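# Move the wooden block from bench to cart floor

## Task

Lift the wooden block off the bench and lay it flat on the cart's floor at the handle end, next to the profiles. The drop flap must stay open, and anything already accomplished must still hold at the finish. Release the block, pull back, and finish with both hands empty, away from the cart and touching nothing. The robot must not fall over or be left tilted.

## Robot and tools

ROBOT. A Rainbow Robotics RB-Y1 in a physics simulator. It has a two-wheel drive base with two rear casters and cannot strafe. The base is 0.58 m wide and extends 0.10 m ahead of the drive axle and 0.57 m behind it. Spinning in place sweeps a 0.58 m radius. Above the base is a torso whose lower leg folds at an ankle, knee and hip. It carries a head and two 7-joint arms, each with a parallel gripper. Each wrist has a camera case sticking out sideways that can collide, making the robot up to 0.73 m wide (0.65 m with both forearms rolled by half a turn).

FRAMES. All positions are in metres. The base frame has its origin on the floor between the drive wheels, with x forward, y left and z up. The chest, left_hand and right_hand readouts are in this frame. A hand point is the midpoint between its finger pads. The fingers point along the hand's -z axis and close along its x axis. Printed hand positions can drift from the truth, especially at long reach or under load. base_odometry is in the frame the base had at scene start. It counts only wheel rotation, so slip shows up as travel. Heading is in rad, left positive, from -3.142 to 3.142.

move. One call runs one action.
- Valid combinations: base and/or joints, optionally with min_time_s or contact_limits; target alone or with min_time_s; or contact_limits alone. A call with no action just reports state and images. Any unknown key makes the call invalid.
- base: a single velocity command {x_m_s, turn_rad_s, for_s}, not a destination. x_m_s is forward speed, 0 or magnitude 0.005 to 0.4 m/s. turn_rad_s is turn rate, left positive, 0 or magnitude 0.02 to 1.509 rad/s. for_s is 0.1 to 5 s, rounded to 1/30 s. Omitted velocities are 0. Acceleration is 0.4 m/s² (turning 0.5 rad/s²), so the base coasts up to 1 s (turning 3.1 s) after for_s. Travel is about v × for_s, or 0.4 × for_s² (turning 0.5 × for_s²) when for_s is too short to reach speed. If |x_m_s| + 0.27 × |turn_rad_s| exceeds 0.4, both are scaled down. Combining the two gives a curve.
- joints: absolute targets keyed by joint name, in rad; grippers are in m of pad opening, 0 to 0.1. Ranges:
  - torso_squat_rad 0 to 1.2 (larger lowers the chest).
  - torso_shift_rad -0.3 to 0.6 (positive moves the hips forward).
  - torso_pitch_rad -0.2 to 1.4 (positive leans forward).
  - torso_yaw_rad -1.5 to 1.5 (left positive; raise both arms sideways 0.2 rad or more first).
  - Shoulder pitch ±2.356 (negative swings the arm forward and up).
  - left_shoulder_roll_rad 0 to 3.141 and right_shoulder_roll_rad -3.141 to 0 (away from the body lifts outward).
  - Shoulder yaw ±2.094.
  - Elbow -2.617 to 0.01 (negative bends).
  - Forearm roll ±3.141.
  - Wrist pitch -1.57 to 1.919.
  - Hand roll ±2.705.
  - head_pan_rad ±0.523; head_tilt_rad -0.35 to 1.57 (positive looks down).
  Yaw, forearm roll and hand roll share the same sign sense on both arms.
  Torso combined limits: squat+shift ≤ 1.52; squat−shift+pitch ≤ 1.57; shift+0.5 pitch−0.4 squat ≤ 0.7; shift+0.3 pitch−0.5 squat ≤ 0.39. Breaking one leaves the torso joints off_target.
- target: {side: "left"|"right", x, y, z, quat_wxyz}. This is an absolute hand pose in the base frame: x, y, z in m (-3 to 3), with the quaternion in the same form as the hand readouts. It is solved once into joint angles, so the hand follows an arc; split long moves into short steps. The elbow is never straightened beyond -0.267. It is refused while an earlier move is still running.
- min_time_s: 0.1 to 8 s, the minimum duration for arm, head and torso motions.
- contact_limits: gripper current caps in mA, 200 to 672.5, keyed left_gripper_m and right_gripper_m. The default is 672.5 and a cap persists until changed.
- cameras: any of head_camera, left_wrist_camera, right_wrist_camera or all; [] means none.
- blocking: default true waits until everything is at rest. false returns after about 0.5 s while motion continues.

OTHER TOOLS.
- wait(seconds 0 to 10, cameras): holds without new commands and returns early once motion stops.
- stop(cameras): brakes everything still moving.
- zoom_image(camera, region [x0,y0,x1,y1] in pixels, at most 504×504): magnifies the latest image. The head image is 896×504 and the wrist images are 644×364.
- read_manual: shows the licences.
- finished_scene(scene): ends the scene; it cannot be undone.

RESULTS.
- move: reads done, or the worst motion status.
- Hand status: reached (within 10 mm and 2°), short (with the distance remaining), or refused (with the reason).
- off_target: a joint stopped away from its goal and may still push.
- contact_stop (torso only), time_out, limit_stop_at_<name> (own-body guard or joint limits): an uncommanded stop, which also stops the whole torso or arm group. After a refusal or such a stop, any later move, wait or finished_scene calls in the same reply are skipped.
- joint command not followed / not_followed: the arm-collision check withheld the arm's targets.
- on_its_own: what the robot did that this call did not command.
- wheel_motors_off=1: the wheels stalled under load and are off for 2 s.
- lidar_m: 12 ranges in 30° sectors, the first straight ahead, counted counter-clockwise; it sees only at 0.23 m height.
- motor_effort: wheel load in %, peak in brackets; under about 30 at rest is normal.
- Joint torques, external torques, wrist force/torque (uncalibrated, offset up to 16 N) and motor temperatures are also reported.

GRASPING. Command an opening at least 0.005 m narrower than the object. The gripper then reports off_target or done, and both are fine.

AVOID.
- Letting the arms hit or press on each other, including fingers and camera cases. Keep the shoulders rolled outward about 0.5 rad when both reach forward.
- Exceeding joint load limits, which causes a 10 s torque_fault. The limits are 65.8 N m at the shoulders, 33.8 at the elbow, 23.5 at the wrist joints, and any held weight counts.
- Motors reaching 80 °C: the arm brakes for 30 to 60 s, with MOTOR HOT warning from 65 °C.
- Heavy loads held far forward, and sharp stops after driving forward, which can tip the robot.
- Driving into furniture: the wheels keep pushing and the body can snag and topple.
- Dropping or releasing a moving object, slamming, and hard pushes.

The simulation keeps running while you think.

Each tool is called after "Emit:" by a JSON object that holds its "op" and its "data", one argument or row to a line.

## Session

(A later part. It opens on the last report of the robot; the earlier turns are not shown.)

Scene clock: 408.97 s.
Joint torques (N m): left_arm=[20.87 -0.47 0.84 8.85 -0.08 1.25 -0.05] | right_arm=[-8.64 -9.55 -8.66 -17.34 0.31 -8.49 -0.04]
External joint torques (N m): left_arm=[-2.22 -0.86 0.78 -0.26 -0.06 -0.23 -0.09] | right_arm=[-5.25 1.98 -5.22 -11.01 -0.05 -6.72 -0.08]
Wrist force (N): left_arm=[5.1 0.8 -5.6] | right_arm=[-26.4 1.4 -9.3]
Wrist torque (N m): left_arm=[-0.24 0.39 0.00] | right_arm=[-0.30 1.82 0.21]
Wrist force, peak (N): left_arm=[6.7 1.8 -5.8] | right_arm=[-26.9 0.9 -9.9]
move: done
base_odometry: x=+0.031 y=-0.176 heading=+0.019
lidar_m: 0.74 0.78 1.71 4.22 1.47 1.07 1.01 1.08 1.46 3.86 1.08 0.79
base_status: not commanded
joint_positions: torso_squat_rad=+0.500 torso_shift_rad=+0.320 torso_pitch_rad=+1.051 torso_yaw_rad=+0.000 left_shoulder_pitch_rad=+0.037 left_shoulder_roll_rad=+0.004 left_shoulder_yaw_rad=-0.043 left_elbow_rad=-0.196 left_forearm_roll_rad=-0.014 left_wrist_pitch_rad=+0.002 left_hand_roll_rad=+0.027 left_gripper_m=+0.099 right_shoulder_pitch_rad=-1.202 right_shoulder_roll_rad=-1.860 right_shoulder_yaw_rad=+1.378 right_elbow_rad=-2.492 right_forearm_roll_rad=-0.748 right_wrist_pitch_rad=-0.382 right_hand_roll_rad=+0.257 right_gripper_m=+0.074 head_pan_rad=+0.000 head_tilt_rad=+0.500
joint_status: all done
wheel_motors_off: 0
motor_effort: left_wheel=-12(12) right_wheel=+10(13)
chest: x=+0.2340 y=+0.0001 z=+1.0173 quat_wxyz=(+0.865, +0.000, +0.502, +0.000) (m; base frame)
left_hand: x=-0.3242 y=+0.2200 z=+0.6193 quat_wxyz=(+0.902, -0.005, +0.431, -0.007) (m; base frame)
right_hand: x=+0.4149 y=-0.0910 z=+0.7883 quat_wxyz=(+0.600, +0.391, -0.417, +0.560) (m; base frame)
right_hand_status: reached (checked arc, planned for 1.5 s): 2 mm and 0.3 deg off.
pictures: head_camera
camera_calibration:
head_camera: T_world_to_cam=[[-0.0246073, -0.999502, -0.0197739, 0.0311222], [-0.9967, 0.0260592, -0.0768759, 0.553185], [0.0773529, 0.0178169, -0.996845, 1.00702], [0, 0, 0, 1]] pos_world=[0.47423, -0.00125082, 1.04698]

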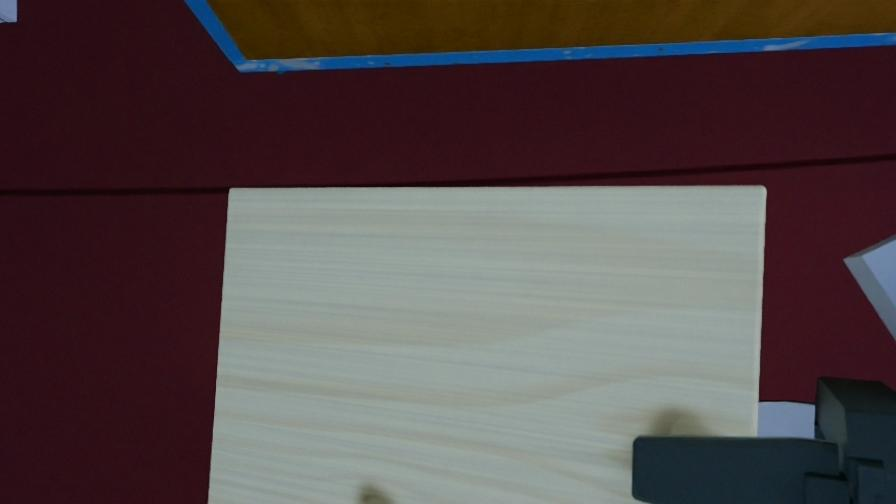

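Emit:
{"op": "move", "data": {
  "base": {"x_m_s":0.15,"for_s":3.3},
  "cameras": ["head_camera"]
}}

Scene clock: 413.73 s.
Joint torques (N m): left_arm=[21.22 -0.38 0.72 9.03 -0.13 1.38 -0.06] | right_arm=[-8.1 -9.1 -8.02 -16.87 0.5 -8.51 -0.06]
External joint torques (N m): left_arm=[-1.87 -0.78 0.67 -0.08 -0.11 -0.1 -0.1] | right_arm=[-4.71 2.43 -4.59 -10.55 0.15 -6.75 -0.1]
Wrist force (N): left_arm=[6.1 1.1 -5.3] | right_arm=[-26.7 1.2 -9.9]
Wrist torque (N m): left_arm=[-0.29 0.48 0.06] | right_arm=[-0.35 1.81 0.17]
Wrist force, peak (N): left_arm=[6.5 1.2 -6.7] | right_arm=[-27.3 -0.5 -9.8]
move: done
base_odometry: x=+0.526 y=-0.167 heading=+0.018
lidar_m: 0.24 0.26 0.37 3.87 2.20 1.57 1.51 1.59 2.15 4.35 0.38 0.26
base_status: done (sent for 3.3 of 3.3 s)
joint_positions: torso_squat_rad=+0.500 torso_shift_rad=+0.320 torso_pitch_rad=+1.051 torso_yaw_rad=+0.000 left_shoulder_pitch_rad=+0.037 left_shoulder_roll_rad=+0.004 left_shoulder_yaw_rad=-0.043 left_elbow_rad=-0.196 left_forearm_roll_rad=-0.014 left_wrist_pitch_rad=+0.002 left_hand_roll_rad=+0.027 left_gripper_m=+0.099 right_shoulder_pitch_rad=-1.202 right_shoulder_roll_rad=-1.860 right_shoulder_yaw_rad=+1.378 right_elbow_rad=-2.492 right_forearm_roll_rad=-0.748 right_wrist_pitch_rad=-0.382 right_hand_roll_rad=+0.257 right_gripper_m=+0.074 head_pan_rad=+0.000 head_tilt_rad=+0.500
joint_status: not commanded
wheel_motors_off: 0
motor_effort: left_wheel=-8(21) right_wheel=+7(35)
chest: x=+0.2340 y=+0.0001 z=+1.0173 quat_wxyz=(+0.865, +0.000, +0.502, +0.000) (m; base frame)
left_hand: x=-0.3242 y=+0.2200 z=+0.6193 quat_wxyz=(+0.902, -0.005, +0.431, -0.007) (m; base frame)
right_hand: x=+0.4150 y=-0.0910 z=+0.7883 quat_wxyz=(+0.600, +0.391, -0.417, +0.560) (m; base frame)
pictures: head_camera
camera_calibration:
head_camera: T_world_to_cam=[[-0.024613, -0.999502, -0.0197719, 0.0311208], [-0.996708, 0.026063, -0.0767762, 0.553077], [0.0772532, 0.0178171, -0.996852, 1.00697], [0, 0, 0, 1]] pos_world=[0.47423, -0.00125081, 1.04688]

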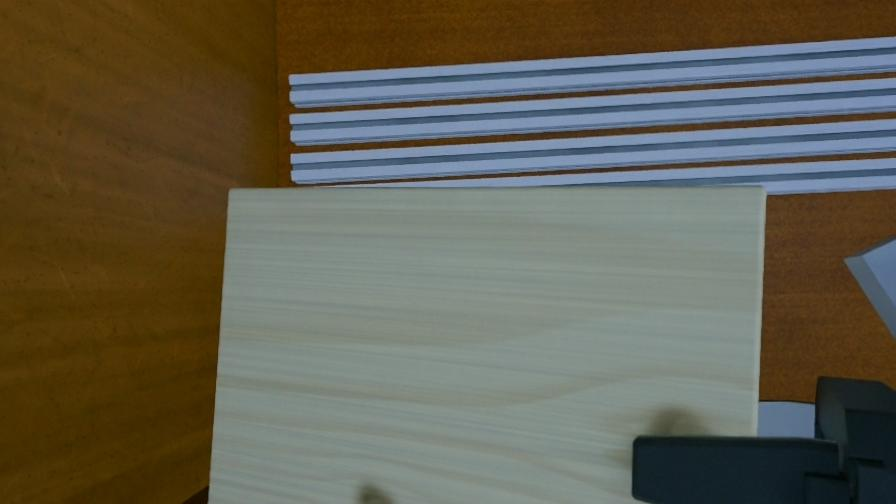

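Emit:
{"op": "move", "data": {
  "base": {"x_m_s":0.1,"for_s":0.45}
}}

Emit:
{"op": "move", "data": {
  "target": {"side":"right","x":0.425,"y":-0.09,"z":0.785,"quat_wxyz":[0.5757,0.4081,-0.4031,0.5828]},
  "min_time_s": 1.5
}}

Emit:
{"op": "move", "data": {
  "joints": {"torso_squat_rad":0.75,"torso_shift_rad":0.39,"head_tilt_rad":0.6},
  "min_time_s": 2.5,
  "cameras": ["head_camera"]
}}

Scene clock: 422.43 s.
Joint torques (N m): left_arm=[21.45 -0.5 0.96 8.99 -0.08 1.33 -0.11] | right_arm=[-8.12 -8.6 -7.65 -16.81 0.57 -8.4 0.04]
External joint torques (N m): left_arm=[-1.65 -0.89 0.91 -0.12 -0.06 -0.15 -0.15] | right_arm=[-4.73 2.93 -4.21 -10.49 0.21 -6.64 -0.01]
Wrist force (N): left_arm=[5.5 1.3 -6.3] | right_arm=[-26.5 1.7 -9.9]
Wrist torque (N m): left_arm=[-0.27 0.43 0.05] | right_arm=[-0.33 1.78 0.21]
Wrist force, peak (N): left_arm=[6.3 0.7 -6.5] | right_arm=[-27.7 -0.7 -9.8]
move: done
base_odometry: x=+0.573 y=-0.166 heading=+0.017
lidar_m: 0.20 0.22 0.29 1.48 2.25 1.64 1.56 1.63 2.21 0.87 0.31 0.22
base_status: done (sent for 0.47 of 0.47 s)
joint_positions: torso_squat_rad=+0.500 torso_shift_rad=+0.320 torso_pitch_rad=+1.051 torso_yaw_rad=+0.000 left_shoulder_pitch_rad=+0.037 left_shoulder_roll_rad=+0.004 left_shoulder_yaw_rad=-0.043 left_elbow_rad=-0.196 left_forearm_roll_rad=-0.014 left_wrist_pitch_rad=+0.002 left_hand_roll_rad=+0.027 left_gripper_m=+0.099 right_shoulder_pitch_rad=-1.202 right_shoulder_roll_rad=-1.860 right_shoulder_yaw_rad=+1.378 right_elbow_rad=-2.492 right_forearm_roll_rad=-0.748 right_wrist_pitch_rad=-0.382 right_hand_roll_rad=+0.257 right_gripper_m=+0.074 head_pan_rad=+0.000 head_tilt_rad=+0.500
joint_status: not commanded
wheel_motors_off: 0
motor_effort: left_wheel=-7(22) right_wheel=+6(32)
chest: x=+0.2340 y=+0.0001 z=+1.0173 quat_wxyz=(+0.865, +0.000, +0.502, +0.000) (m; base frame)
left_hand: x=-0.3242 y=+0.2200 z=+0.6193 quat_wxyz=(+0.902, -0.005, +0.431, -0.007) (m; base frame)
right_hand: x=+0.4150 y=-0.0910 z=+0.7883 quat_wxyz=(+0.600, +0.391, -0.417, +0.560) (m; base frame)
camera_calibration:
head_camera: T_world_to_cam=[[-0.024613, -0.999502, -0.0197719, 0.0311208], [-0.996708, 0.026063, -0.0767762, 0.553077], [0.0772532, 0.0178171, -0.996852, 1.00697], [0, 0, 0, 1]] pos_world=[0.47423, -0.00125081, 1.04688]
left_wrist_camera: T_world_to_cam=[[0.620749, 0.00949951, -0.783952, 0.684076], [0.366862, -0.88722, 0.279738, 0.169985], [-0.69288, -0.461249, -0.554226, 0.29259], [0, 0, 0, 1]] pos_world=[-0.284271, 0.279273, 0.650892]
right_wrist_camera: T_world_to_cam=[[0.00641437, -0.323333, -0.946264, 0.712634], [-0.891992, -0.429584, 0.14074, 0.247219], [-0.452006, 0.843157, -0.291165, 0.566102], [0, 0, 0, 1]] pos_world=[0.471827, -0.140694, 0.804375]

Scene clock: 424.27 s.
Joint torques (N m): left_arm=[21.61 -0.63 0.65 8.98 -0.09 1.29 0.05] | right_arm=[-9.7 -6.14 -5.86 -15.22 -0.34 -8.74 -0.39]
External joint torques (N m): left_arm=[-1.48 -1.03 0.6 -0.13 -0.07 -0.19 0.01] | right_arm=[-5.5 5.48 -1.71 -9.38 -0.45 -6.93 -0.44]
Wrist force (N): left_arm=[5.8 1.0 -5.8] | right_arm=[-26.0 2.1 -9.6]
Wrist torque (N m): left_arm=[-0.22 0.42 0.04] | right_arm=[-0.33 1.90 0.20]
Wrist force, peak (N): left_arm=[6.5 2.0 -6.8] | right_arm=[-26.8 1.7 -10.1]
move: done
base_odometry: x=+0.573 y=-0.166 heading=+0.017
lidar_m: 0.20 0.20 0.30 1.49 2.25 1.63 1.56 1.63 2.21 0.89 0.32 0.21
base_status: not commanded
joint_positions: torso_squat_rad=+0.500 torso_shift_rad=+0.320 torso_pitch_rad=+1.051 torso_yaw_rad=+0.000 left_shoulder_pitch_rad=+0.037 left_shoulder_roll_rad=+0.004 left_shoulder_yaw_rad=-0.043 left_elbow_rad=-0.196 left_forearm_roll_rad=-0.014 left_wrist_pitch_rad=+0.002 left_hand_roll_rad=+0.027 left_gripper_m=+0.099 right_shoulder_pitch_rad=-1.299 right_shoulder_roll_rad=-1.841 right_shoulder_yaw_rad=+1.379 right_elbow_rad=-2.424 right_forearm_roll_rad=-0.451 right_wrist_pitch_rad=-0.382 right_hand_roll_rad=-0.090 right_gripper_m=+0.074 head_pan_rad=+0.000 head_tilt_rad=+0.500
joint_status: all done
wheel_motors_off: 0
motor_effort: left_wheel=-7(7) right_wheel=+6(9)
chest: x=+0.2340 y=+0.0001 z=+1.0173 quat_wxyz=(+0.865, +0.000, +0.502, +0.000) (m; base frame)
left_hand: x=-0.3242 y=+0.2200 z=+0.6193 quat_wxyz=(+0.902, -0.005, +0.431, -0.007) (m; base frame)
right_hand: x=+0.4252 y=-0.0913 z=+0.7834 quat_wxyz=(+0.578, +0.405, -0.403, +0.583) (m; base frame)
right_hand_status: reached (checked arc, planned for 1.5 s): 2 mm and 0.5 deg off.
camera_calibration:
head_camera: T_world_to_cam=[[-0.0246094, -0.999502, -0.0197716, 0.0311189], [-0.996708, 0.0260594, -0.0767763, 0.553077], [0.0772533, 0.0178171, -0.996852, 1.00697], [0, 0, 0, 1]] pos_world=[0.47423, -0.00125082, 1.04688]
left_wrist_camera: T_world_to_cam=[[0.620779, 0.00943051, -0.783929, 0.684089], [0.366814, -0.88722, 0.2798, 0.169931], [-0.692879, -0.461249, -0.554227, 0.292591], [0, 0, 0, 1]] pos_world=[-0.284271, 0.279273, 0.650892]
right_wrist_camera: T_world_to_cam=[[0.0327419, -0.322954, -0.945848, 0.696291], [-0.857894, -0.494616, 0.139187, 0.237717], [-0.512782, 0.80688, -0.293255, 0.5936], [0, 0, 0, 1]] pos_world=[0.485526, -0.136515, 0.799575]

Scene clock: 427.07 s.
Joint torques (N m): left_arm=[21.73 -0.47 0.9 8.89 -0.08 1.25 -0.02] | right_arm=[-9.61 -6.3 -6.25 -15.42 -0.35 -8.63 -0.62]
External joint torques (N m): left_arm=[-1.36 -0.87 0.84 -0.22 -0.06 -0.24 -0.06] | right_arm=[-5.4 5.32 -2.09 -9.58 -0.46 -6.82 -0.66]
Wrist force (N): left_arm=[5.4 0.8 -5.9] | right_arm=[-26.0 1.6 -9.9]
Wrist torque (N m): left_arm=[-0.24 0.42 0.04] | right_arm=[-0.26 1.87 0.23]
Wrist force, peak (N): left_arm=[6.0 1.8 -6.5] | right_arm=[-26.6 2.0 -10.0]
move: done
base_odometry: x=+0.573 y=-0.166 heading=+0.017
lidar_m: 0.20 0.21 0.29 1.50 2.27 1.62 1.55 1.63 2.21 0.89 0.30 0.22
base_status: not commanded
joint_positions: torso_squat_rad=+0.750 torso_shift_rad=+0.390 torso_pitch_rad=+1.051 torso_yaw_rad=+0.000 left_shoulder_pitch_rad=+0.037 left_shoulder_roll_rad=+0.004 left_shoulder_yaw_rad=-0.043 left_elbow_rad=-0.196 left_forearm_roll_rad=-0.014 left_wrist_pitch_rad=+0.002 left_hand_roll_rad=+0.027 left_gripper_m=+0.099 right_shoulder_pitch_rad=-1.299 right_shoulder_roll_rad=-1.841 right_shoulder_yaw_rad=+1.379 right_elbow_rad=-2.424 right_forearm_roll_rad=-0.451 right_wrist_pitch_rad=-0.382 right_hand_roll_rad=-0.090 right_gripper_m=+0.074 head_pan_rad=+0.000 head_tilt_rad=+0.600
joint_status: all done
wheel_motors_off: 0
motor_effort: left_wheel=-5(7) right_wheel=+7(9)
chest: x=+0.2354 y=+0.0001 z=+0.9080 quat_wxyz=(+0.865, +0.000, +0.502, +0.000) (m; base frame)
left_hand: x=-0.3228 y=+0.2200 z=+0.5098 quat_wxyz=(+0.902, -0.005, +0.431, -0.007) (m; base frame)
right_hand: x=+0.4266 y=-0.0913 z=+0.6741 quat_wxyz=(+0.578, +0.405, -0.403, +0.583) (m; base frame)
pictures: head_camera
camera_calibration:
head_camera: T_world_to_cam=[[-0.0264604, -0.999502, -0.0172218, 0.0272491], [-0.999398, 0.0260627, 0.0229188, 0.448656], [-0.0224585, 0.0178179, -0.999589, 0.942486], [0, 0, 0, 1]] pos_world=[0.470273, -0.00125082, 0.932285]

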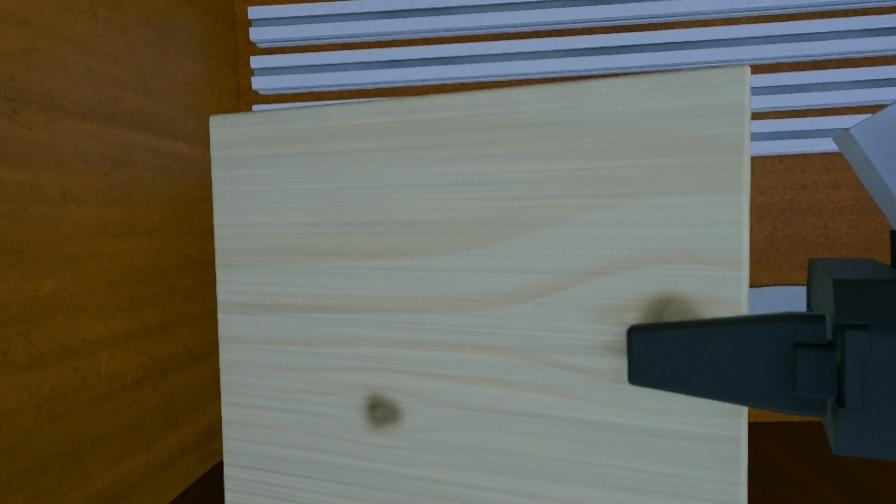

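Emit:
{"op": "move", "data": {
  "target": {"side":"right","x":0.422,"y":-0.09,"z":0.66,"quat_wxyz":[0.5691,0.4126,-0.3985,0.5893]},
  "min_time_s": 1
}}

Emit:
{"op": "move", "data": {
  "joints": {"torso_squat_rad":1.0,"torso_shift_rad":0.51,"head_tilt_rad":0.55},
  "min_time_s": 3,
  "cameras": ["head_camera"]
}}

Scene clock: 433.73 s.
Joint torques (N m): left_arm=[21.42 -0.41 0.78 9.01 -0.08 1.29 -0.01] | right_arm=[-6.25 -5.64 -6.02 -15.33 -0.47 -8.87 -0.57]
External joint torques (N m): left_arm=[-1.68 -0.8 0.73 -0.09 -0.06 -0.2 -0.05] | right_arm=[-2.02 5.98 -1.93 -9.4 -0.56 -7.07 -0.62]
Wrist force (N): left_arm=[5.6 0.7 -5.8] | right_arm=[-25.6 1.9 -9.3]
Wrist torque (N m): left_arm=[-0.19 0.41 0.05] | right_arm=[-0.31 1.89 0.19]
Wrist force, peak (N): left_arm=[6.4 1.3 -6.4] | right_arm=[-26.7 2.2 -9.9]
move: done
base_odometry: x=+0.573 y=-0.166 heading=+0.017
lidar_m: 0.20 0.21 0.30 1.51 2.26 1.63 1.55 1.64 2.20 0.87 0.31 0.21
base_status: not commanded
joint_positions: torso_squat_rad=+0.750 torso_shift_rad=+0.390 torso_pitch_rad=+1.051 torso_yaw_rad=+0.000 left_shoulder_pitch_rad=+0.037 left_shoulder_roll_rad=+0.004 left_shoulder_yaw_rad=-0.043 left_elbow_rad=-0.196 left_forearm_roll_rad=-0.014 left_wrist_pitch_rad=+0.002 left_hand_roll_rad=+0.027 left_gripper_m=+0.099 right_shoulder_pitch_rad=-1.295 right_shoulder_roll_rad=-1.793 right_shoulder_yaw_rad=+1.397 right_elbow_rad=-2.375 right_forearm_roll_rad=-0.394 right_wrist_pitch_rad=-0.387 right_hand_roll_rad=-0.111 right_gripper_m=+0.074 head_pan_rad=+0.000 head_tilt_rad=+0.600
joint_status: all done
wheel_motors_off: 0
motor_effort: left_wheel=-6(7) right_wheel=+7(8)
chest: x=+0.2354 y=+0.0001 z=+0.9080 quat_wxyz=(+0.865, +0.000, +0.502, +0.000) (m; base frame)
left_hand: x=-0.3228 y=+0.2200 z=+0.5098 quat_wxyz=(+0.902, -0.005, +0.431, -0.007) (m; base frame)
right_hand: x=+0.4219 y=-0.0915 z=+0.6591 quat_wxyz=(+0.572, +0.408, -0.398, +0.589) (m; base frame)
right_hand_status: reached (checked arc, planned for 1.0 s): 2 mm and 0.6 deg off.
camera_calibration:
head_camera: T_world_to_cam=[[-0.0264604, -0.999502, -0.0172218, 0.0272491], [-0.999398, 0.0260627, 0.0229188, 0.448656], [-0.0224585, 0.0178179, -0.999589, 0.942486], [0, 0, 0, 1]] pos_world=[0.470273, -0.00125082, 0.932285]
left_wrist_camera: T_world_to_cam=[[0.620832, 0.0094674, -0.783886, 0.59744], [0.366794, -0.887234, 0.279783, 0.200035], [-0.692841, -0.461223, -0.554296, 0.232969], [0, 0, 0, 1]] pos_world=[-0.282871, 0.279273, 0.541492]
right_wrist_camera: T_world_to_cam=[[0.0408809, -0.323341, -0.945399, 0.57503], [-0.847524, -0.512346, 0.138582, 0.246385], [-0.52918, 0.795583, -0.294985, 0.562687], [0, 0, 0, 1]] pos_world=[0.483072, -0.135499, 0.675473]

Scene clock: 437.03 s.
Joint torques (N m): left_arm=[21.54 -0.22 0.73 8.93 -0.05 1.36 0.01] | right_arm=[-6.77 -5.99 -5.97 -15.47 -0.3 -8.99 -0.63]
External joint torques (N m): left_arm=[-1.56 -0.61 0.68 -0.18 -0.03 -0.13 -0.03] | right_arm=[-2.53 5.62 -1.89 -9.53 -0.4 -7.19 -0.67]
Wrist force (N): left_arm=[5.7 0.9 -5.6] | right_arm=[-25.9 1.3 -9.8]
Wrist torque (N m): left_arm=[-0.23 0.42 0.05] | right_arm=[-0.30 1.90 0.19]
Wrist force, peak (N): left_arm=[6.3 1.6 -6.3] | right_arm=[-26.8 1.9 -9.9]
move: done
base_odometry: x=+0.573 y=-0.166 heading=+0.017
lidar_m: 0.20 0.21 0.30 1.49 2.26 1.64 1.56 1.64 2.23 0.97 0.32 0.23
base_status: not commanded
joint_positions: torso_squat_rad=+1.000 torso_shift_rad=+0.510 torso_pitch_rad=+1.051 torso_yaw_rad=+0.000 left_shoulder_pitch_rad=+0.037 left_shoulder_roll_rad=+0.004 left_shoulder_yaw_rad=-0.043 left_elbow_rad=-0.196 left_forearm_roll_rad=-0.014 left_wrist_pitch_rad=+0.002 left_hand_roll_rad=+0.027 left_gripper_m=+0.099 right_shoulder_pitch_rad=-1.295 right_shoulder_roll_rad=-1.793 right_shoulder_yaw_rad=+1.397 right_elbow_rad=-2.375 right_forearm_roll_rad=-0.394 right_wrist_pitch_rad=-0.387 right_hand_roll_rad=-0.111 right_gripper_m=+0.074 head_pan_rad=+0.000 head_tilt_rad=+0.550
joint_status: all done
wheel_motors_off: 0
motor_effort: left_wheel=-6(7) right_wheel=+7(9)
chest: x=+0.2252 y=+0.0001 z=+0.7644 quat_wxyz=(+0.865, +0.000, +0.501, +0.000) (m; base frame)
left_hand: x=-0.3329 y=+0.2200 z=+0.3662 quat_wxyz=(+0.902, -0.005, +0.431, -0.007) (m; base frame)
right_hand: x=+0.4118 y=-0.0916 z=+0.5155 quat_wxyz=(+0.572, +0.408, -0.398, +0.590) (m; base frame)
pictures: head_camera
camera_calibration:
head_camera: T_world_to_cam=[[-0.0255641, -0.999502, -0.0185223, 0.0252376], [-0.999296, 0.0260592, -0.0269982, 0.483916], [0.0274674, 0.017819, -0.999464, 0.778121], [0, 0, 0, 1]] pos_world=[0.462848, -0.00125083, 0.791236]

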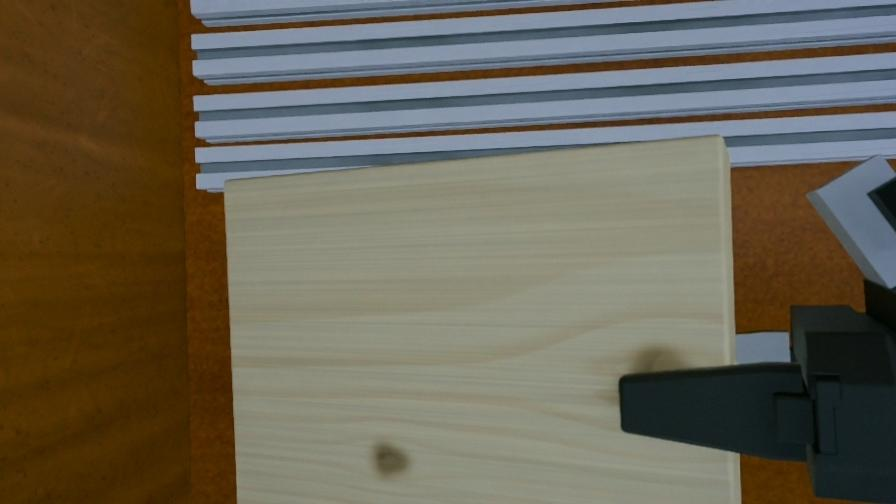

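Emit:
{"op": "move", "data": {
  "target": {"side":"right","x":0.412,"y":-0.07,"z":0.46,"quat_wxyz":[0.5613,0.4178,-0.3930,0.5967]},
  "min_time_s": 1.2
}}

Emit:
{"op": "move", "data": {
  "target": {"side":"right","x":0.412,"y":-0.06,"z":0.415,"quat_wxyz":[0.5613,0.4178,-0.3930,0.5967]},
  "min_time_s": 1.2,
  "cameras": ["head_camera","right_wrist_camera"]
}}

Scene clock: 441.87 s.
Joint torques (N m): left_arm=[21.47 -0.52 0.7 8.97 -0.1 1.31 -0.01] | right_arm=[-10.38 -5 -6.67 -16.53 -0.5 -8.6 -0.52]
External joint torques (N m): left_arm=[-1.62 -0.91 0.65 -0.14 -0.08 -0.18 -0.05] | right_arm=[-5.36 5.75 -2.42 -10.25 -0.58 -6.81 -0.57]
Wrist force (N): left_arm=[5.8 0.9 -5.2] | right_arm=[-26.3 1.4 -9.5]
Wrist torque (N m): left_arm=[-0.24 0.46 0.05] | right_arm=[-0.33 1.83 0.22]
Wrist force, peak (N): left_arm=[6.6 1.6 -6.1] | right_arm=[-27.6 2.2 -9.8]
move: done
base_odometry: x=+0.573 y=-0.166 heading=+0.017
lidar_m: 0.21 0.22 0.30 1.52 2.26 1.63 1.56 1.63 2.21 0.99 0.32 0.23
base_status: not commanded
joint_positions: torso_squat_rad=+1.000 torso_shift_rad=+0.510 torso_pitch_rad=+1.051 torso_yaw_rad=+0.000 left_shoulder_pitch_rad=+0.037 left_shoulder_roll_rad=+0.004 left_shoulder_yaw_rad=-0.043 left_elbow_rad=-0.196 left_forearm_roll_rad=-0.014 left_wrist_pitch_rad=+0.002 left_hand_roll_rad=+0.027 left_gripper_m=+0.099 right_shoulder_pitch_rad=-1.318 right_shoulder_roll_rad=-1.564 right_shoulder_yaw_rad=+1.441 right_elbow_rad=-2.176 right_forearm_roll_rad=-0.302 right_wrist_pitch_rad=-0.364 right_hand_roll_rad=-0.152 right_gripper_m=+0.074 head_pan_rad=+0.000 head_tilt_rad=+0.550
joint_status: all done
wheel_motors_off: 0
motor_effort: left_wheel=-6(7) right_wheel=+9(9)
chest: x=+0.2253 y=+0.0001 z=+0.7644 quat_wxyz=(+0.865, +0.000, +0.501, +0.000) (m; base frame)
left_hand: x=-0.3329 y=+0.2200 z=+0.3662 quat_wxyz=(+0.902, -0.005, +0.431, -0.007) (m; base frame)
right_hand: x=+0.4119 y=-0.0716 z=+0.4588 quat_wxyz=(+0.564, +0.414, -0.392, +0.597) (m; base frame)
right_hand_status: reached (checked arc, planned for 1.2 s): 2 mm and 0.5 deg off.
camera_calibration:
head_camera: T_world_to_cam=[[-0.0255641, -0.999502, -0.0185223, 0.0252376], [-0.999296, 0.0260592, -0.0269982, 0.483916], [0.0274674, 0.017819, -0.999464, 0.778121], [0, 0, 0, 1]] pos_world=[0.462848, -0.00125083, 0.791236]
left_wrist_camera: T_world_to_cam=[[0.620875, 0.00949661, -0.783852, 0.491057], [0.366821, -0.887216, 0.279803, 0.243851], [-0.692789, -0.461256, -0.554334, 0.146313], [0, 0, 0, 1]] pos_world=[-0.292971, 0.279173, 0.397792]
right_wrist_camera: T_world_to_cam=[[0.048658, -0.321988, -0.945493, 0.389461], [-0.832232, -0.536494, 0.139874, 0.267307], [-0.552289, 0.780063, -0.294073, 0.490451], [0, 0, 0, 1]] pos_world=[0.474381, -0.113772, 0.475071]

Scene clock: 443.40 s.
Joint torques (N m): left_arm=[21.37 -0.35 0.76 8.96 -0.09 1.34 0.15] | right_arm=[-8.07 -4.21 -7.08 -16.24 -0.54 -8.85 0.08]
External joint torques (N m): left_arm=[-1.72 -0.74 0.7 -0.14 -0.07 -0.15 0.11] | right_arm=[-2.66 5.83 -2.94 -10.04 -0.61 -7.05 0.03]
Wrist force (N): left_arm=[5.8 1.0 -5.7] | right_arm=[-26.0 1.9 -10.0]
Wrist torque (N m): left_arm=[-0.21 0.44 0.06] | right_arm=[-0.21 1.87 0.21]
Wrist force, peak (N): left_arm=[6.4 1.4 -6.2] | right_arm=[-27.8 1.8 -10.1]
move: done
base_odometry: x=+0.573 y=-0.166 heading=+0.017
lidar_m: 0.21 0.22 0.31 1.50 2.27 1.63 1.55 1.62 2.21 0.98 0.33 0.23
base_status: not commanded
joint_positions: torso_squat_rad=+1.000 torso_shift_rad=+0.510 torso_pitch_rad=+1.051 torso_yaw_rad=+0.000 left_shoulder_pitch_rad=+0.037 left_shoulder_roll_rad=+0.004 left_shoulder_yaw_rad=-0.043 left_elbow_rad=-0.196 left_forearm_roll_rad=-0.014 left_wrist_pitch_rad=+0.002 left_hand_roll_rad=+0.027 left_gripper_m=+0.099 right_shoulder_pitch_rad=-1.312 right_shoulder_roll_rad=-1.411 right_shoulder_yaw_rad=+1.465 right_elbow_rad=-1.993 right_forearm_roll_rad=-0.278 right_wrist_pitch_rad=-0.399 right_hand_roll_rad=-0.141 right_gripper_m=+0.074 head_pan_rad=+0.000 head_tilt_rad=+0.550
joint_status: all done
wheel_motors_off: 0
motor_effort: left_wheel=-6(8) right_wheel=+7(8)
chest: x=+0.2253 y=+0.0001 z=+0.7644 quat_wxyz=(+0.865, +0.000, +0.501, +0.000) (m; base frame)
left_hand: x=-0.3329 y=+0.2200 z=+0.3662 quat_wxyz=(+0.902, -0.005, +0.431, -0.007) (m; base frame)
right_hand: x=+0.4122 y=-0.0615 z=+0.4136 quat_wxyz=(+0.563, +0.415, -0.392, +0.598) (m; base frame)
right_hand_status: reached (checked arc, planned for 1.2 s): 2 mm and 0.4 deg off.
pictures: head_camera, right_wrist_camera
camera_calibration:
head_camera: T_world_to_cam=[[-0.0255641, -0.999502, -0.0185223, 0.0252376], [-0.999296, 0.0260592, -0.0269982, 0.483916], [0.0274674, 0.017819, -0.999464, 0.778121], [0, 0, 0, 1]] pos_world=[0.462848, -0.00125083, 0.791236]
right_wrist_camera: T_world_to_cam=[[0.0484792, -0.321097, -0.945805, 0.350205], [-0.830782, -0.53863, 0.140279, 0.27844], [-0.554482, 0.778957, -0.292874, 0.46985], [0, 0, 0, 1]] pos_world=[0.474869, -0.103567, 0.429773]

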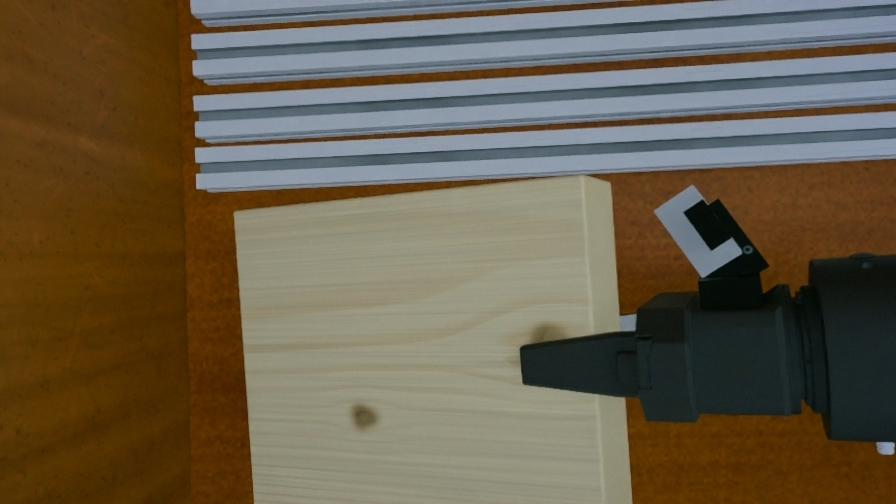

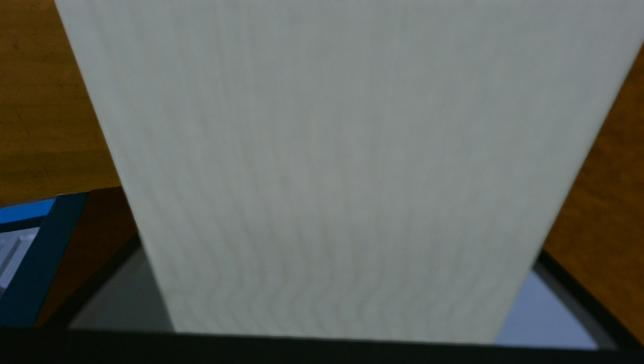

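Emit:
{"op": "move", "data": {
  "target": {"side":"right","x":0.412,"y":-0.055,"z":0.402,"quat_wxyz":[0.5691,0.4126,-0.3985,0.5893]},
  "min_time_s": 1
}}

Emit:
{"op": "move", "data": {
  "target": {"side":"right","x":0.412,"y":-0.055,"z":0.392,"quat_wxyz":[0.5691,0.4126,-0.3985,0.5893]},
  "min_time_s": 1,
  "cameras": ["head_camera"]
}}

Scene clock: 446.73 s.
Joint torques (N m): left_arm=[21.43 -0.45 0.78 8.91 -0.08 1.27 -0.01] | right_arm=[-7.45 -4.58 -8.97 -12.35 -0.36 -5.72 0.89]
External joint torques (N m): left_arm=[-1.67 -0.84 0.73 -0.2 -0.06 -0.22 -0.05] | right_arm=[-2.21 5.15 -4.95 -6.07 -0.46 -3.91 0.85]
Wrist force (N): left_arm=[6.5 1.0 -5.0] | right_arm=[-19.3 2.1 -3.2]
Wrist torque (N m): left_arm=[-0.22 0.50 0.05] | right_arm=[0.76 0.48 -0.73]
Wrist force, peak (N): left_arm=[6.5 1.4 -6.9] | right_arm=[-26.6 1.7 -10.1]
move: done
base_odometry: x=+0.573 y=-0.166 heading=+0.017
lidar_m: 0.21 0.22 0.30 1.49 2.26 1.64 1.56 1.62 2.21 1.00 0.31 0.23
base_status: not commanded
joint_positions: torso_squat_rad=+1.000 torso_shift_rad=+0.510 torso_pitch_rad=+1.051 torso_yaw_rad=+0.000 left_shoulder_pitch_rad=+0.037 left_shoulder_roll_rad=+0.004 left_shoulder_yaw_rad=-0.043 left_elbow_rad=-0.196 left_forearm_roll_rad=-0.014 left_wrist_pitch_rad=+0.002 left_hand_roll_rad=+0.027 left_gripper_m=+0.099 right_shoulder_pitch_rad=-1.274 right_shoulder_roll_rad=-1.364 right_shoulder_yaw_rad=+1.442 right_elbow_rad=-1.951 right_forearm_roll_rad=-0.305 right_wrist_pitch_rad=-0.396 right_hand_roll_rad=-0.104 right_gripper_m=+0.074 head_pan_rad=+0.000 head_tilt_rad=+0.550
joint_status: all done
wheel_motors_off: 0
motor_effort: left_wheel=-7(7) right_wheel=+7(9)
chest: x=+0.2252 y=+0.0001 z=+0.7644 quat_wxyz=(+0.865, +0.000, +0.501, +0.000) (m; base frame)
left_hand: x=-0.3329 y=+0.2200 z=+0.3662 quat_wxyz=(+0.902, -0.005, +0.431, -0.007) (m; base frame)
right_hand: x=+0.4116 y=-0.0566 z=+0.4013 quat_wxyz=(+0.570, +0.412, -0.396, +0.590) (m; base frame)
right_hand_status: reached (checked arc, planned for 1.0 s): 2 mm and 0.4 deg off.
camera_calibration:
head_camera: T_world_to_cam=[[-0.0255641, -0.999502, -0.0185223, 0.0252376], [-0.999296, 0.0260592, -0.0269982, 0.483916], [0.0274674, 0.017819, -0.999464, 0.778121], [0, 0, 0, 1]] pos_world=[0.462848, -0.00125083, 0.791236]
left_wrist_camera: T_world_to_cam=[[0.620875, 0.00949661, -0.783852, 0.491057], [0.366821, -0.887216, 0.279803, 0.243851], [-0.692789, -0.461256, -0.554334, 0.146313], [0, 0, 0, 1]] pos_world=[-0.292971, 0.279173, 0.397792]
right_wrist_camera: T_world_to_cam=[[0.0378239, -0.321453, -0.94617, 0.344739], [-0.842771, -0.519027, 0.142644, 0.287351], [-0.536941, 0.79201, -0.290543, 0.454596], [0, 0, 0, 1]] pos_world=[0.473223, -0.100085, 0.417272]

Scene clock: 448.07 s.
Joint torques (N m): left_arm=[21.42 -0.59 0.96 8.95 -0.03 1.32 0] | right_arm=[-2.22 -6.32 0.02 -3.01 2.64 2.32 2.1]
External joint torques (N m): left_arm=[-1.66 -0.99 0.91 -0.16 -0.01 -0.16 -0.04] | right_arm=[3.08 3.27 4.01 3.2 2.55 4.14 2.05]
Wrist force (N): left_arm=[5.9 1.3 -5.4] | right_arm=[-0.3 -5.5 11.9]
Wrist torque (N m): left_arm=[-0.30 0.47 0.09] | right_arm=[-0.02 -3.18 -1.99]
Wrist force, peak (N): left_arm=[6.0 1.0 -6.5] | right_arm=[-20.1 1.5 -3.1]
move: done
base_odometry: x=+0.573 y=-0.166 heading=+0.017
lidar_m: 0.21 0.21 0.29 1.50 2.27 1.63 1.55 1.65 2.19 0.99 0.33 0.23
base_status: not commanded
joint_positions: torso_squat_rad=+1.000 torso_shift_rad=+0.510 torso_pitch_rad=+1.050 torso_yaw_rad=+0.000 left_shoulder_pitch_rad=+0.037 left_shoulder_roll_rad=+0.004 left_shoulder_yaw_rad=-0.043 left_elbow_rad=-0.196 left_forearm_roll_rad=-0.014 left_wrist_pitch_rad=+0.002 left_hand_roll_rad=+0.027 left_gripper_m=+0.099 right_shoulder_pitch_rad=-1.271 right_shoulder_roll_rad=-1.335 right_shoulder_yaw_rad=+1.443 right_elbow_rad=-1.907 right_forearm_roll_rad=-0.302 right_wrist_pitch_rad=-0.416 right_hand_roll_rad=-0.099 right_gripper_m=+0.074 head_pan_rad=+0.000 head_tilt_rad=+0.550
joint_status: all done
wheel_motors_off: 0
motor_effort: left_wheel=-8(8) right_wheel=+7(9)
chest: x=+0.2251 y=+0.0000 z=+0.7645 quat_wxyz=(+0.865, +0.000, +0.501, +0.000) (m; base frame)
left_hand: x=-0.3328 y=+0.2200 z=+0.3660 quat_wxyz=(+0.902, -0.005, +0.431, -0.007) (m; base frame)
right_hand: x=+0.4126 y=-0.0549 z=+0.3933 quat_wxyz=(+0.569, +0.412, -0.399, +0.589) (m; base frame)
right_hand_status: reached (checked arc, planned for 1.0 s): 1 mm and 0.1 deg off.
pictures: head_camera
camera_calibration:
head_camera: T_world_to_cam=[[-0.0256527, -0.999499, -0.0185386, 0.0251922], [-0.999277, 0.0261589, -0.0275946, 0.484189], [0.0280658, 0.0178173, -0.999447, 0.778136], [0, 0, 0, 1]] pos_world=[0.462646, -0.00135053, 0.791534]

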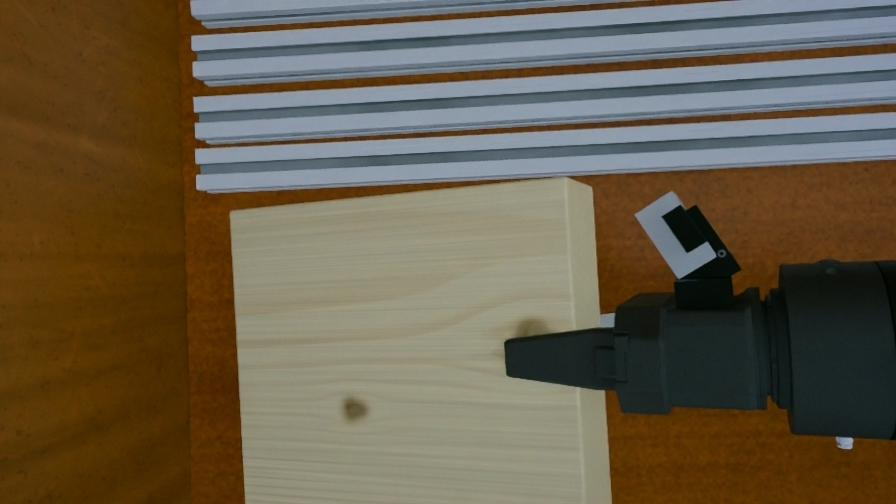

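Emit:
{"op": "move", "data": {
  "target": {"side":"right","x":0.414,"y":-0.063,"z":0.374,"quat_wxyz":[0.5399,0.4527,-0.4372,0.5590]},
  "min_time_s": 1.5,
  "cameras": ["head_camera"]
}}

Scene clock: 451.93 s.
Joint torques (N m): left_arm=[21.36 -0.27 0.84 9.01 -0.13 1.25 -0.02] | right_arm=[-6.07 -4.2 -4.43 -13.65 0.22 -7.67 -0.19]
External joint torques (N m): left_arm=[-1.73 -0.67 0.79 -0.09 -0.11 -0.24 -0.06] | right_arm=[-0.9 5.43 -0.85 -8.36 0.21 -5.79 -0.24]
Wrist force (N): left_arm=[6.6 1.2 -5.9] | right_arm=[-24.2 -1.8 -5.0]
Wrist torque (N m): left_arm=[-0.27 0.55 0.06] | right_arm=[-0.81 1.32 0.07]
Wrist force, peak (N): left_arm=[6.3 1.2 -6.7] | right_arm=[-28.0 -0.4 -9.0]
move: done
base_odometry: x=+0.573 y=-0.166 heading=+0.017
lidar_m: 0.20 0.21 0.30 1.51 2.26 1.64 1.55 1.63 2.21 0.99 0.32 0.22
base_status: not commanded
joint_positions: torso_squat_rad=+1.000 torso_shift_rad=+0.510 torso_pitch_rad=+1.050 torso_yaw_rad=+0.000 left_shoulder_pitch_rad=+0.037 left_shoulder_roll_rad=+0.004 left_shoulder_yaw_rad=-0.043 left_elbow_rad=-0.196 left_forearm_roll_rad=-0.014 left_wrist_pitch_rad=+0.002 left_hand_roll_rad=+0.027 left_gripper_m=+0.099 right_shoulder_pitch_rad=-1.249 right_shoulder_roll_rad=-1.227 right_shoulder_yaw_rad=+1.462 right_elbow_rad=-1.646 right_forearm_roll_rad=-0.272 right_wrist_pitch_rad=-0.702 right_hand_roll_rad=-0.104 right_gripper_m=+0.074 head_pan_rad=+0.000 head_tilt_rad=+0.550
joint_status: all done
wheel_motors_off: 0
motor_effort: left_wheel=-8(10) right_wheel=+7(9)
chest: x=+0.2252 y=+0.0000 z=+0.7644 quat_wxyz=(+0.865, +0.000, +0.501, +0.000) (m; base frame)
left_hand: x=-0.3329 y=+0.2200 z=+0.3661 quat_wxyz=(+0.902, -0.005, +0.431, -0.007) (m; base frame)
right_hand: x=+0.4141 y=-0.0643 z=+0.3729 quat_wxyz=(+0.542, +0.449, -0.435, +0.561) (m; base frame)
right_hand_status: reached (checked arc, planned for 1.5 s): 2 mm and 0.6 deg off.
pictures: head_camera
camera_calibration:
head_camera: T_world_to_cam=[[-0.025562, -0.999501, -0.0185299, 0.0252419], [-0.999288, 0.0260626, -0.0272981, 0.484052], [0.0277674, 0.0178189, -0.999456, 0.778077], [0, 0, 0, 1]] pos_world=[0.462747, -0.00125082, 0.791335]

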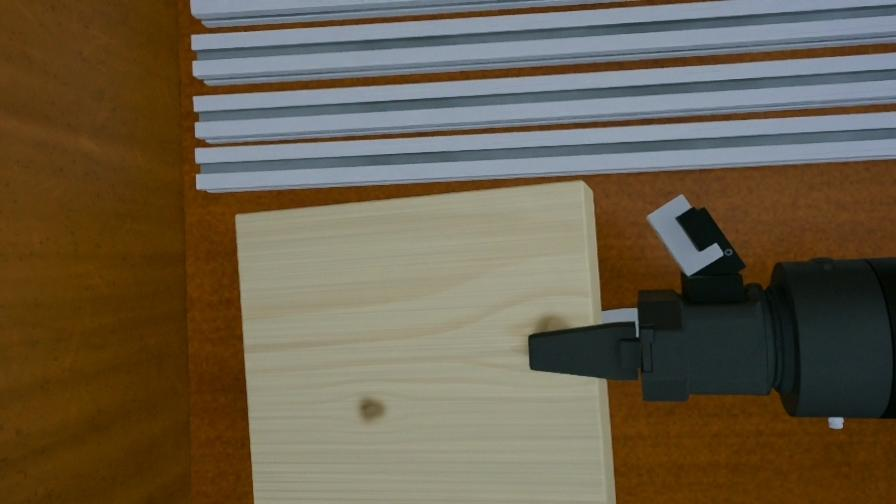

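Emit:
{"op": "move", "data": {
  "target": {"side":"right","x":0.414,"y":-0.070,"z":0.341,"quat_wxyz":[0.5126,0.4867,-0.4780,0.5220]},
  "min_time_s": 1.5,
  "cameras": ["head_camera","right_wrist_camera"]
}}

Scene clock: 454.70 s.
Joint torques (N m): left_arm=[21.39 -0.48 0.7 8.99 -0.08 1.38 -0.03] | right_arm=[-5.61 -4.67 -3.1 -9.43 -0.24 -6.67 -0.07]
External joint torques (N m): left_arm=[-1.7 -0.87 0.65 -0.12 -0.06 -0.11 -0.07] | right_arm=[-0.63 4.07 -0.26 -5.61 -0.16 -4.77 -0.12]
Wrist force (N): left_arm=[5.0 0.6 -5.5] | right_arm=[-22.7 0.6 -2.2]
Wrist torque (N m): left_arm=[-0.20 0.32 0.06] | right_arm=[-0.52 0.83 0.23]
Wrist force, peak (N): left_arm=[6.5 0.5 -6.4] | right_arm=[-30.2 -3.5 -4.1]
move: done
base_odometry: x=+0.573 y=-0.166 heading=+0.017
lidar_m: 0.20 0.21 0.30 1.50 2.25 1.62 1.56 1.64 2.20 0.98 0.32 0.22
base_status: not commanded
joint_positions: torso_squat_rad=+1.000 torso_shift_rad=+0.510 torso_pitch_rad=+1.050 torso_yaw_rad=+0.000 left_shoulder_pitch_rad=+0.037 left_shoulder_roll_rad=+0.004 left_shoulder_yaw_rad=-0.043 left_elbow_rad=-0.196 left_forearm_roll_rad=-0.014 left_wrist_pitch_rad=+0.002 left_hand_roll_rad=+0.027 left_gripper_m=+0.099 right_shoulder_pitch_rad=-1.222 right_shoulder_roll_rad=-1.015 right_shoulder_yaw_rad=+1.471 right_elbow_rad=-1.230 right_forearm_roll_rad=-0.256 right_wrist_pitch_rad=-1.053 right_hand_roll_rad=-0.111 right_gripper_m=+0.074 head_pan_rad=+0.000 head_tilt_rad=+0.550
joint_status: all done
wheel_motors_off: 0
motor_effort: left_wheel=-7(9) right_wheel=+7(9)
chest: x=+0.2251 y=+0.0000 z=+0.7644 quat_wxyz=(+0.865, +0.000, +0.501, +0.000) (m; base frame)
left_hand: x=-0.3329 y=+0.2200 z=+0.3661 quat_wxyz=(+0.902, -0.005, +0.431, -0.007) (m; base frame)
right_hand: x=+0.4143 y=-0.0709 z=+0.3403 quat_wxyz=(+0.514, +0.485, -0.477, +0.523) (m; base frame)
right_hand_status: reached (checked arc, planned for 1.5 s): 1 mm and 0.3 deg off.
pictures: head_camera, right_wrist_camera
camera_calibration:
head_camera: T_world_to_cam=[[-0.0255585, -0.999502, -0.0185298, 0.0252421], [-0.999288, 0.0260591, -0.0272982, 0.484055], [0.0277674, 0.0178189, -0.999456, 0.778177], [0, 0, 0, 1]] pos_world=[0.462747, -0.00125083, 0.791435]
right_wrist_camera: T_world_to_cam=[[0.0305954, -0.0481173, -0.998373, 0.322469], [-0.852405, -0.522882, -0.000921471, 0.343486], [-0.521987, 0.851046, -0.0570132, 0.368115], [0, 0, 0, 1]] pos_world=[0.475074, -0.118164, 0.343248]

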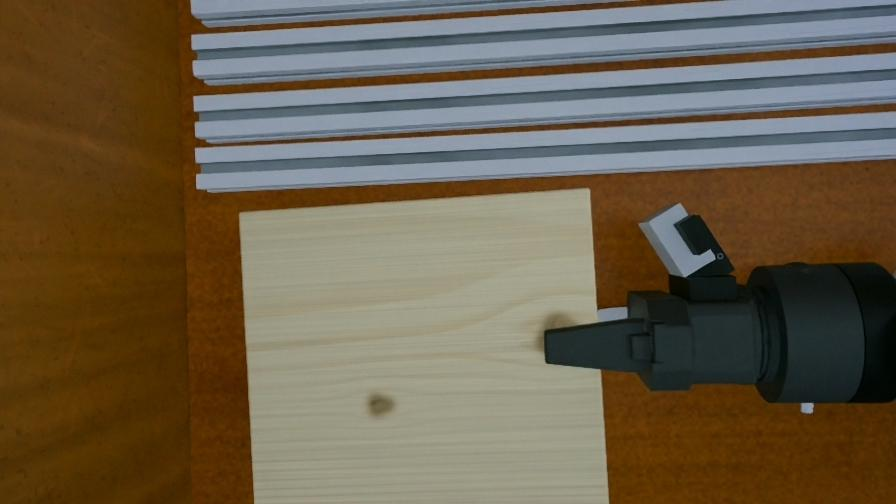

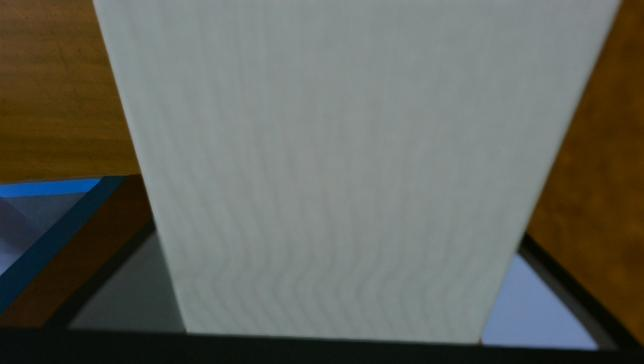

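Emit:
{"op": "move", "data": {
  "target": {"side":"right","x":0.414,"y":-0.072,"z":0.329,"quat_wxyz":[0.5,0.5,-0.4913,0.5088]},
  "min_time_s": 1.2,
  "cameras": ["head_camera","right_wrist_camera"]
}}

Scene clock: 467.30 s.
Joint torques (N m): left_arm=[21.34 -0.7 0.7 8.94 -0.08 1.28 0.04] | right_arm=[-2.24 -11.29 -0.93 19.56 -0.59 14.56 1.8]
External joint torques (N m): left_arm=[-1.7 -1.07 0.65 -0.14 -0.06 -0.2 0] | right_arm=[2.87 -3 1.74 22.87 -0.46 16.47 1.75]
External joint torques when the fault began: right_arm=[2.26 -9.83 2.78 37.99 -0.48 24.62 2.66]
Motor temperatures (°C): left_arm=[32 28 31 36 34 32 37] | right_arm=[34 30 31 33 35 42 34]
Wrist force (N): left_arm=[5.9 1.4 -5.8] | right_arm=[91.3 16.2 8.9]
Wrist torque (N m): left_arm=[-0.29 0.46 0.03] | right_arm=[-0.66 6.70 -1.77]
Wrist force, peak (N): left_arm=[6.4 1.5 -6.6] | right_arm=[137.2 30.0 6.9]
move: torque_fault
TORQUE FAULT: right_wrist_pitch_rad reached its load limit. The robot stopped for 10 seconds, dropped its targets and accepts commands again. The stop added 9.4 s to the call.
base_odometry: x=+0.573 y=-0.166 heading=+0.017
lidar_m: 0.20 0.22 0.30 1.50 2.25 1.62 1.56 1.64 2.20 0.97 0.31 0.22
base_status: not commanded
joint_positions: torso_squat_rad=+1.000 torso_shift_rad=+0.509 torso_pitch_rad=+1.047 torso_yaw_rad=-0.001 left_shoulder_pitch_rad=+0.037 left_shoulder_roll_rad=+0.004 left_shoulder_yaw_rad=-0.043 left_elbow_rad=-0.196 left_forearm_roll_rad=-0.014 left_wrist_pitch_rad=+0.002 left_hand_roll_rad=+0.027 left_gripper_m=+0.099 right_shoulder_pitch_rad=-1.222 right_shoulder_roll_rad=-0.943 right_shoulder_yaw_rad=+1.472 right_elbow_rad=-1.096 right_forearm_roll_rad=-0.251 right_wrist_pitch_rad=-1.162 right_hand_roll_rad=-0.121 right_gripper_m=+0.074 head_pan_rad=+0.000 head_tilt_rad=+0.550
joint_status: right_shoulder_roll_rad torque_fault (moved +0.072 of +0.102); right_elbow_rad torque_fault (moved +0.134 of +0.196); right_wrist_pitch_rad torque_fault (moved -0.109 of -0.148); the others done
wheel_motors_off: 0
on_its_own: right_shoulder_roll_rad is held at -0.944, not at your -0.913, since a torque_fault; right_elbow_rad is held at -1.090, not at your -1.034, since a torque_fault; right_wrist_pitch_rad is held at -1.158, not at your -1.202, since a torque_fault
motor_effort: left_wheel=-6(13) right_wheel=+13(19)
chest: x=+0.2241 y=+0.0002 z=+0.7655 quat_wxyz=(+0.866, +0.000, +0.500, +0.000) (m; base frame)
left_hand: x=-0.3326 y=+0.2199 z=+0.3651 quat_wxyz=(+0.903, -0.005, +0.430, -0.008) (m; base frame)
right_hand: x=+0.4152 y=-0.0706 z=+0.3362 quat_wxyz=(+0.502, +0.496, -0.490, +0.512) (m; base frame)
right_hand_status: short (checked arc, planned for 1.2 s): torque_fault, 7 mm and 0.7 deg off.
pictures: head_camera, right_wrist_camera
camera_calibration:
head_camera: T_world_to_cam=[[-0.0256126, -0.999513, -0.0178175, 0.0248091], [-0.999186, 0.0261518, -0.0307146, 0.485656], [0.0311656, 0.0170163, -0.999369, 0.778358], [0, 0, 0, 1]] pos_world=[0.461639, -0.00114853, 0.793226]
right_wrist_camera: T_world_to_cam=[[0.0337225, -0.00149501, -0.99943, 0.320723], [-0.852602, -0.521811, -0.0279877, 0.353636], [-0.521471, 0.85306, -0.0188714, 0.355325], [0, 0, 0, 1]] pos_world=[0.475987, -0.118103, 0.337143]

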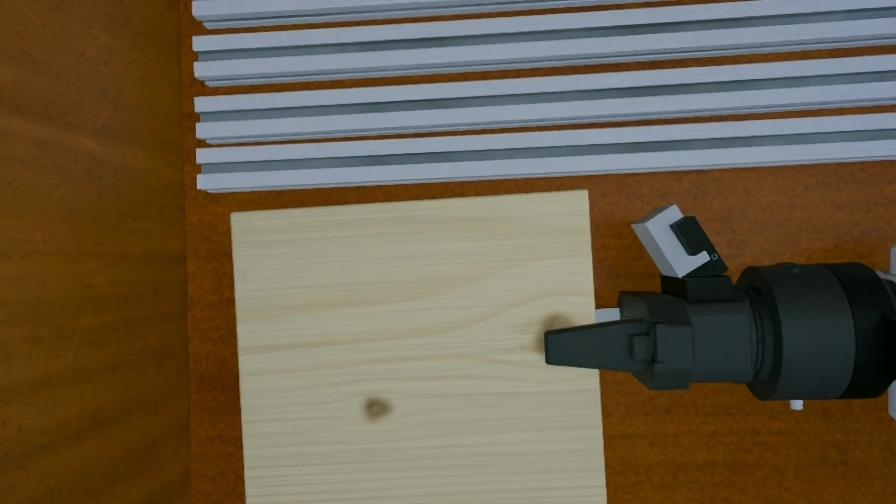

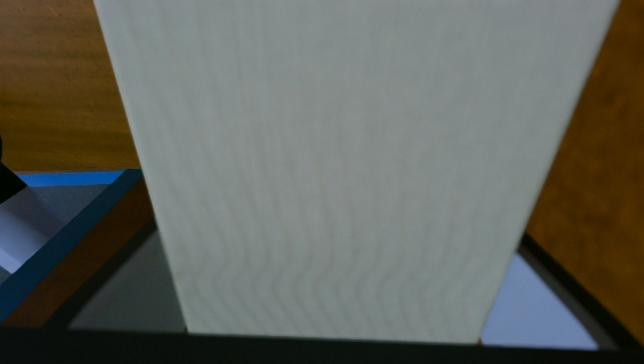

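Emit:
{"op": "move", "data": {
  "target": {"side":"right","x":0.414,"y":-0.072,"z":0.341,"quat_wxyz":[0.505,0.495,-0.4863,0.5133]},
  "min_time_s": 0.8
}}

Scene clock: 470.20 s.
Joint torques (N m): left_arm=[21.31 -0.5 0.56 9.01 -0.03 1.3 0.01] | right_arm=[-1.65 -10.63 -1.22 -2.72 -0.63 -2.58 0.06]
External joint torques (N m): left_arm=[-1.76 -0.88 0.51 -0.09 -0.02 -0.19 -0.03] | right_arm=[3.35 -2.15 1.49 0.79 -0.51 -0.67 0.01]
Wrist force (N): left_arm=[5.8 1.1 -6.3] | right_arm=[4.9 1.8 -4.3]
Wrist torque (N m): left_arm=[-0.21 0.45 0.04] | right_arm=[-0.26 2.92 0.02]
Wrist force, peak (N): left_arm=[6.6 0.9 -6.4] | right_arm=[93.4 16.8 10.2]
move: done
base_odometry: x=+0.573 y=-0.166 heading=+0.017
lidar_m: 0.20 0.21 0.30 1.50 2.25 1.63 1.57 1.64 2.21 0.99 0.32 0.24
base_status: not commanded
joint_positions: torso_squat_rad=+1.000 torso_shift_rad=+0.510 torso_pitch_rad=+1.049 torso_yaw_rad=+0.000 left_shoulder_pitch_rad=+0.037 left_shoulder_roll_rad=+0.004 left_shoulder_yaw_rad=-0.043 left_elbow_rad=-0.196 left_forearm_roll_rad=-0.014 left_wrist_pitch_rad=+0.002 left_hand_roll_rad=+0.027 left_gripper_m=+0.099 right_shoulder_pitch_rad=-1.220 right_shoulder_roll_rad=-0.973 right_shoulder_yaw_rad=+1.472 right_elbow_rad=-1.148 right_forearm_roll_rad=-0.253 right_wrist_pitch_rad=-1.134 right_hand_roll_rad=-0.120 right_gripper_m=+0.074 head_pan_rad=+0.000 head_tilt_rad=+0.550
joint_status: all done
wheel_motors_off: 0
motor_effort: left_wheel=-4(7) right_wheel=+10(15)
chest: x=+0.2249 y=+0.0002 z=+0.7647 quat_wxyz=(+0.865, +0.000, +0.501, +0.000) (m; base frame)
left_hand: x=-0.3328 y=+0.2200 z=+0.3658 quat_wxyz=(+0.902, -0.005, +0.431, -0.007) (m; base frame)
right_hand: x=+0.4140 y=-0.0713 z=+0.3400 quat_wxyz=(+0.504, +0.497, -0.487, +0.512) (m; base frame)
right_hand_status: reached (checked arc, planned for 0.8 s): 1 mm and 0.2 deg off.
camera_calibration:
head_camera: T_world_to_cam=[[-0.0254458, -0.99951, -0.0182515, 0.0250714], [-0.999265, 0.0259547, -0.0282093, 0.484475], [0.0286692, 0.0175203, -0.999435, 0.778248], [0, 0, 0, 1]] pos_world=[0.462445, -0.00115039, 0.791933]
left_wrist_camera: T_world_to_cam=[[0.621826, 0.00931112, -0.7831, 0.490853], [0.366535, -0.887114, 0.280502, 0.243545], [-0.692087, -0.461457, -0.555043, 0.146689], [0, 0, 0, 1]] pos_world=[-0.292971, 0.279173, 0.397491]
right_wrist_camera: T_world_to_cam=[[0.0266808, -0.00661387, -0.999622, 0.327132], [-0.8521, -0.523023, -0.0192828, 0.349156], [-0.522698, 0.852293, -0.0195903, 0.35598], [0, 0, 0, 1]] pos_world=[0.474858, -0.118619, 0.340715]


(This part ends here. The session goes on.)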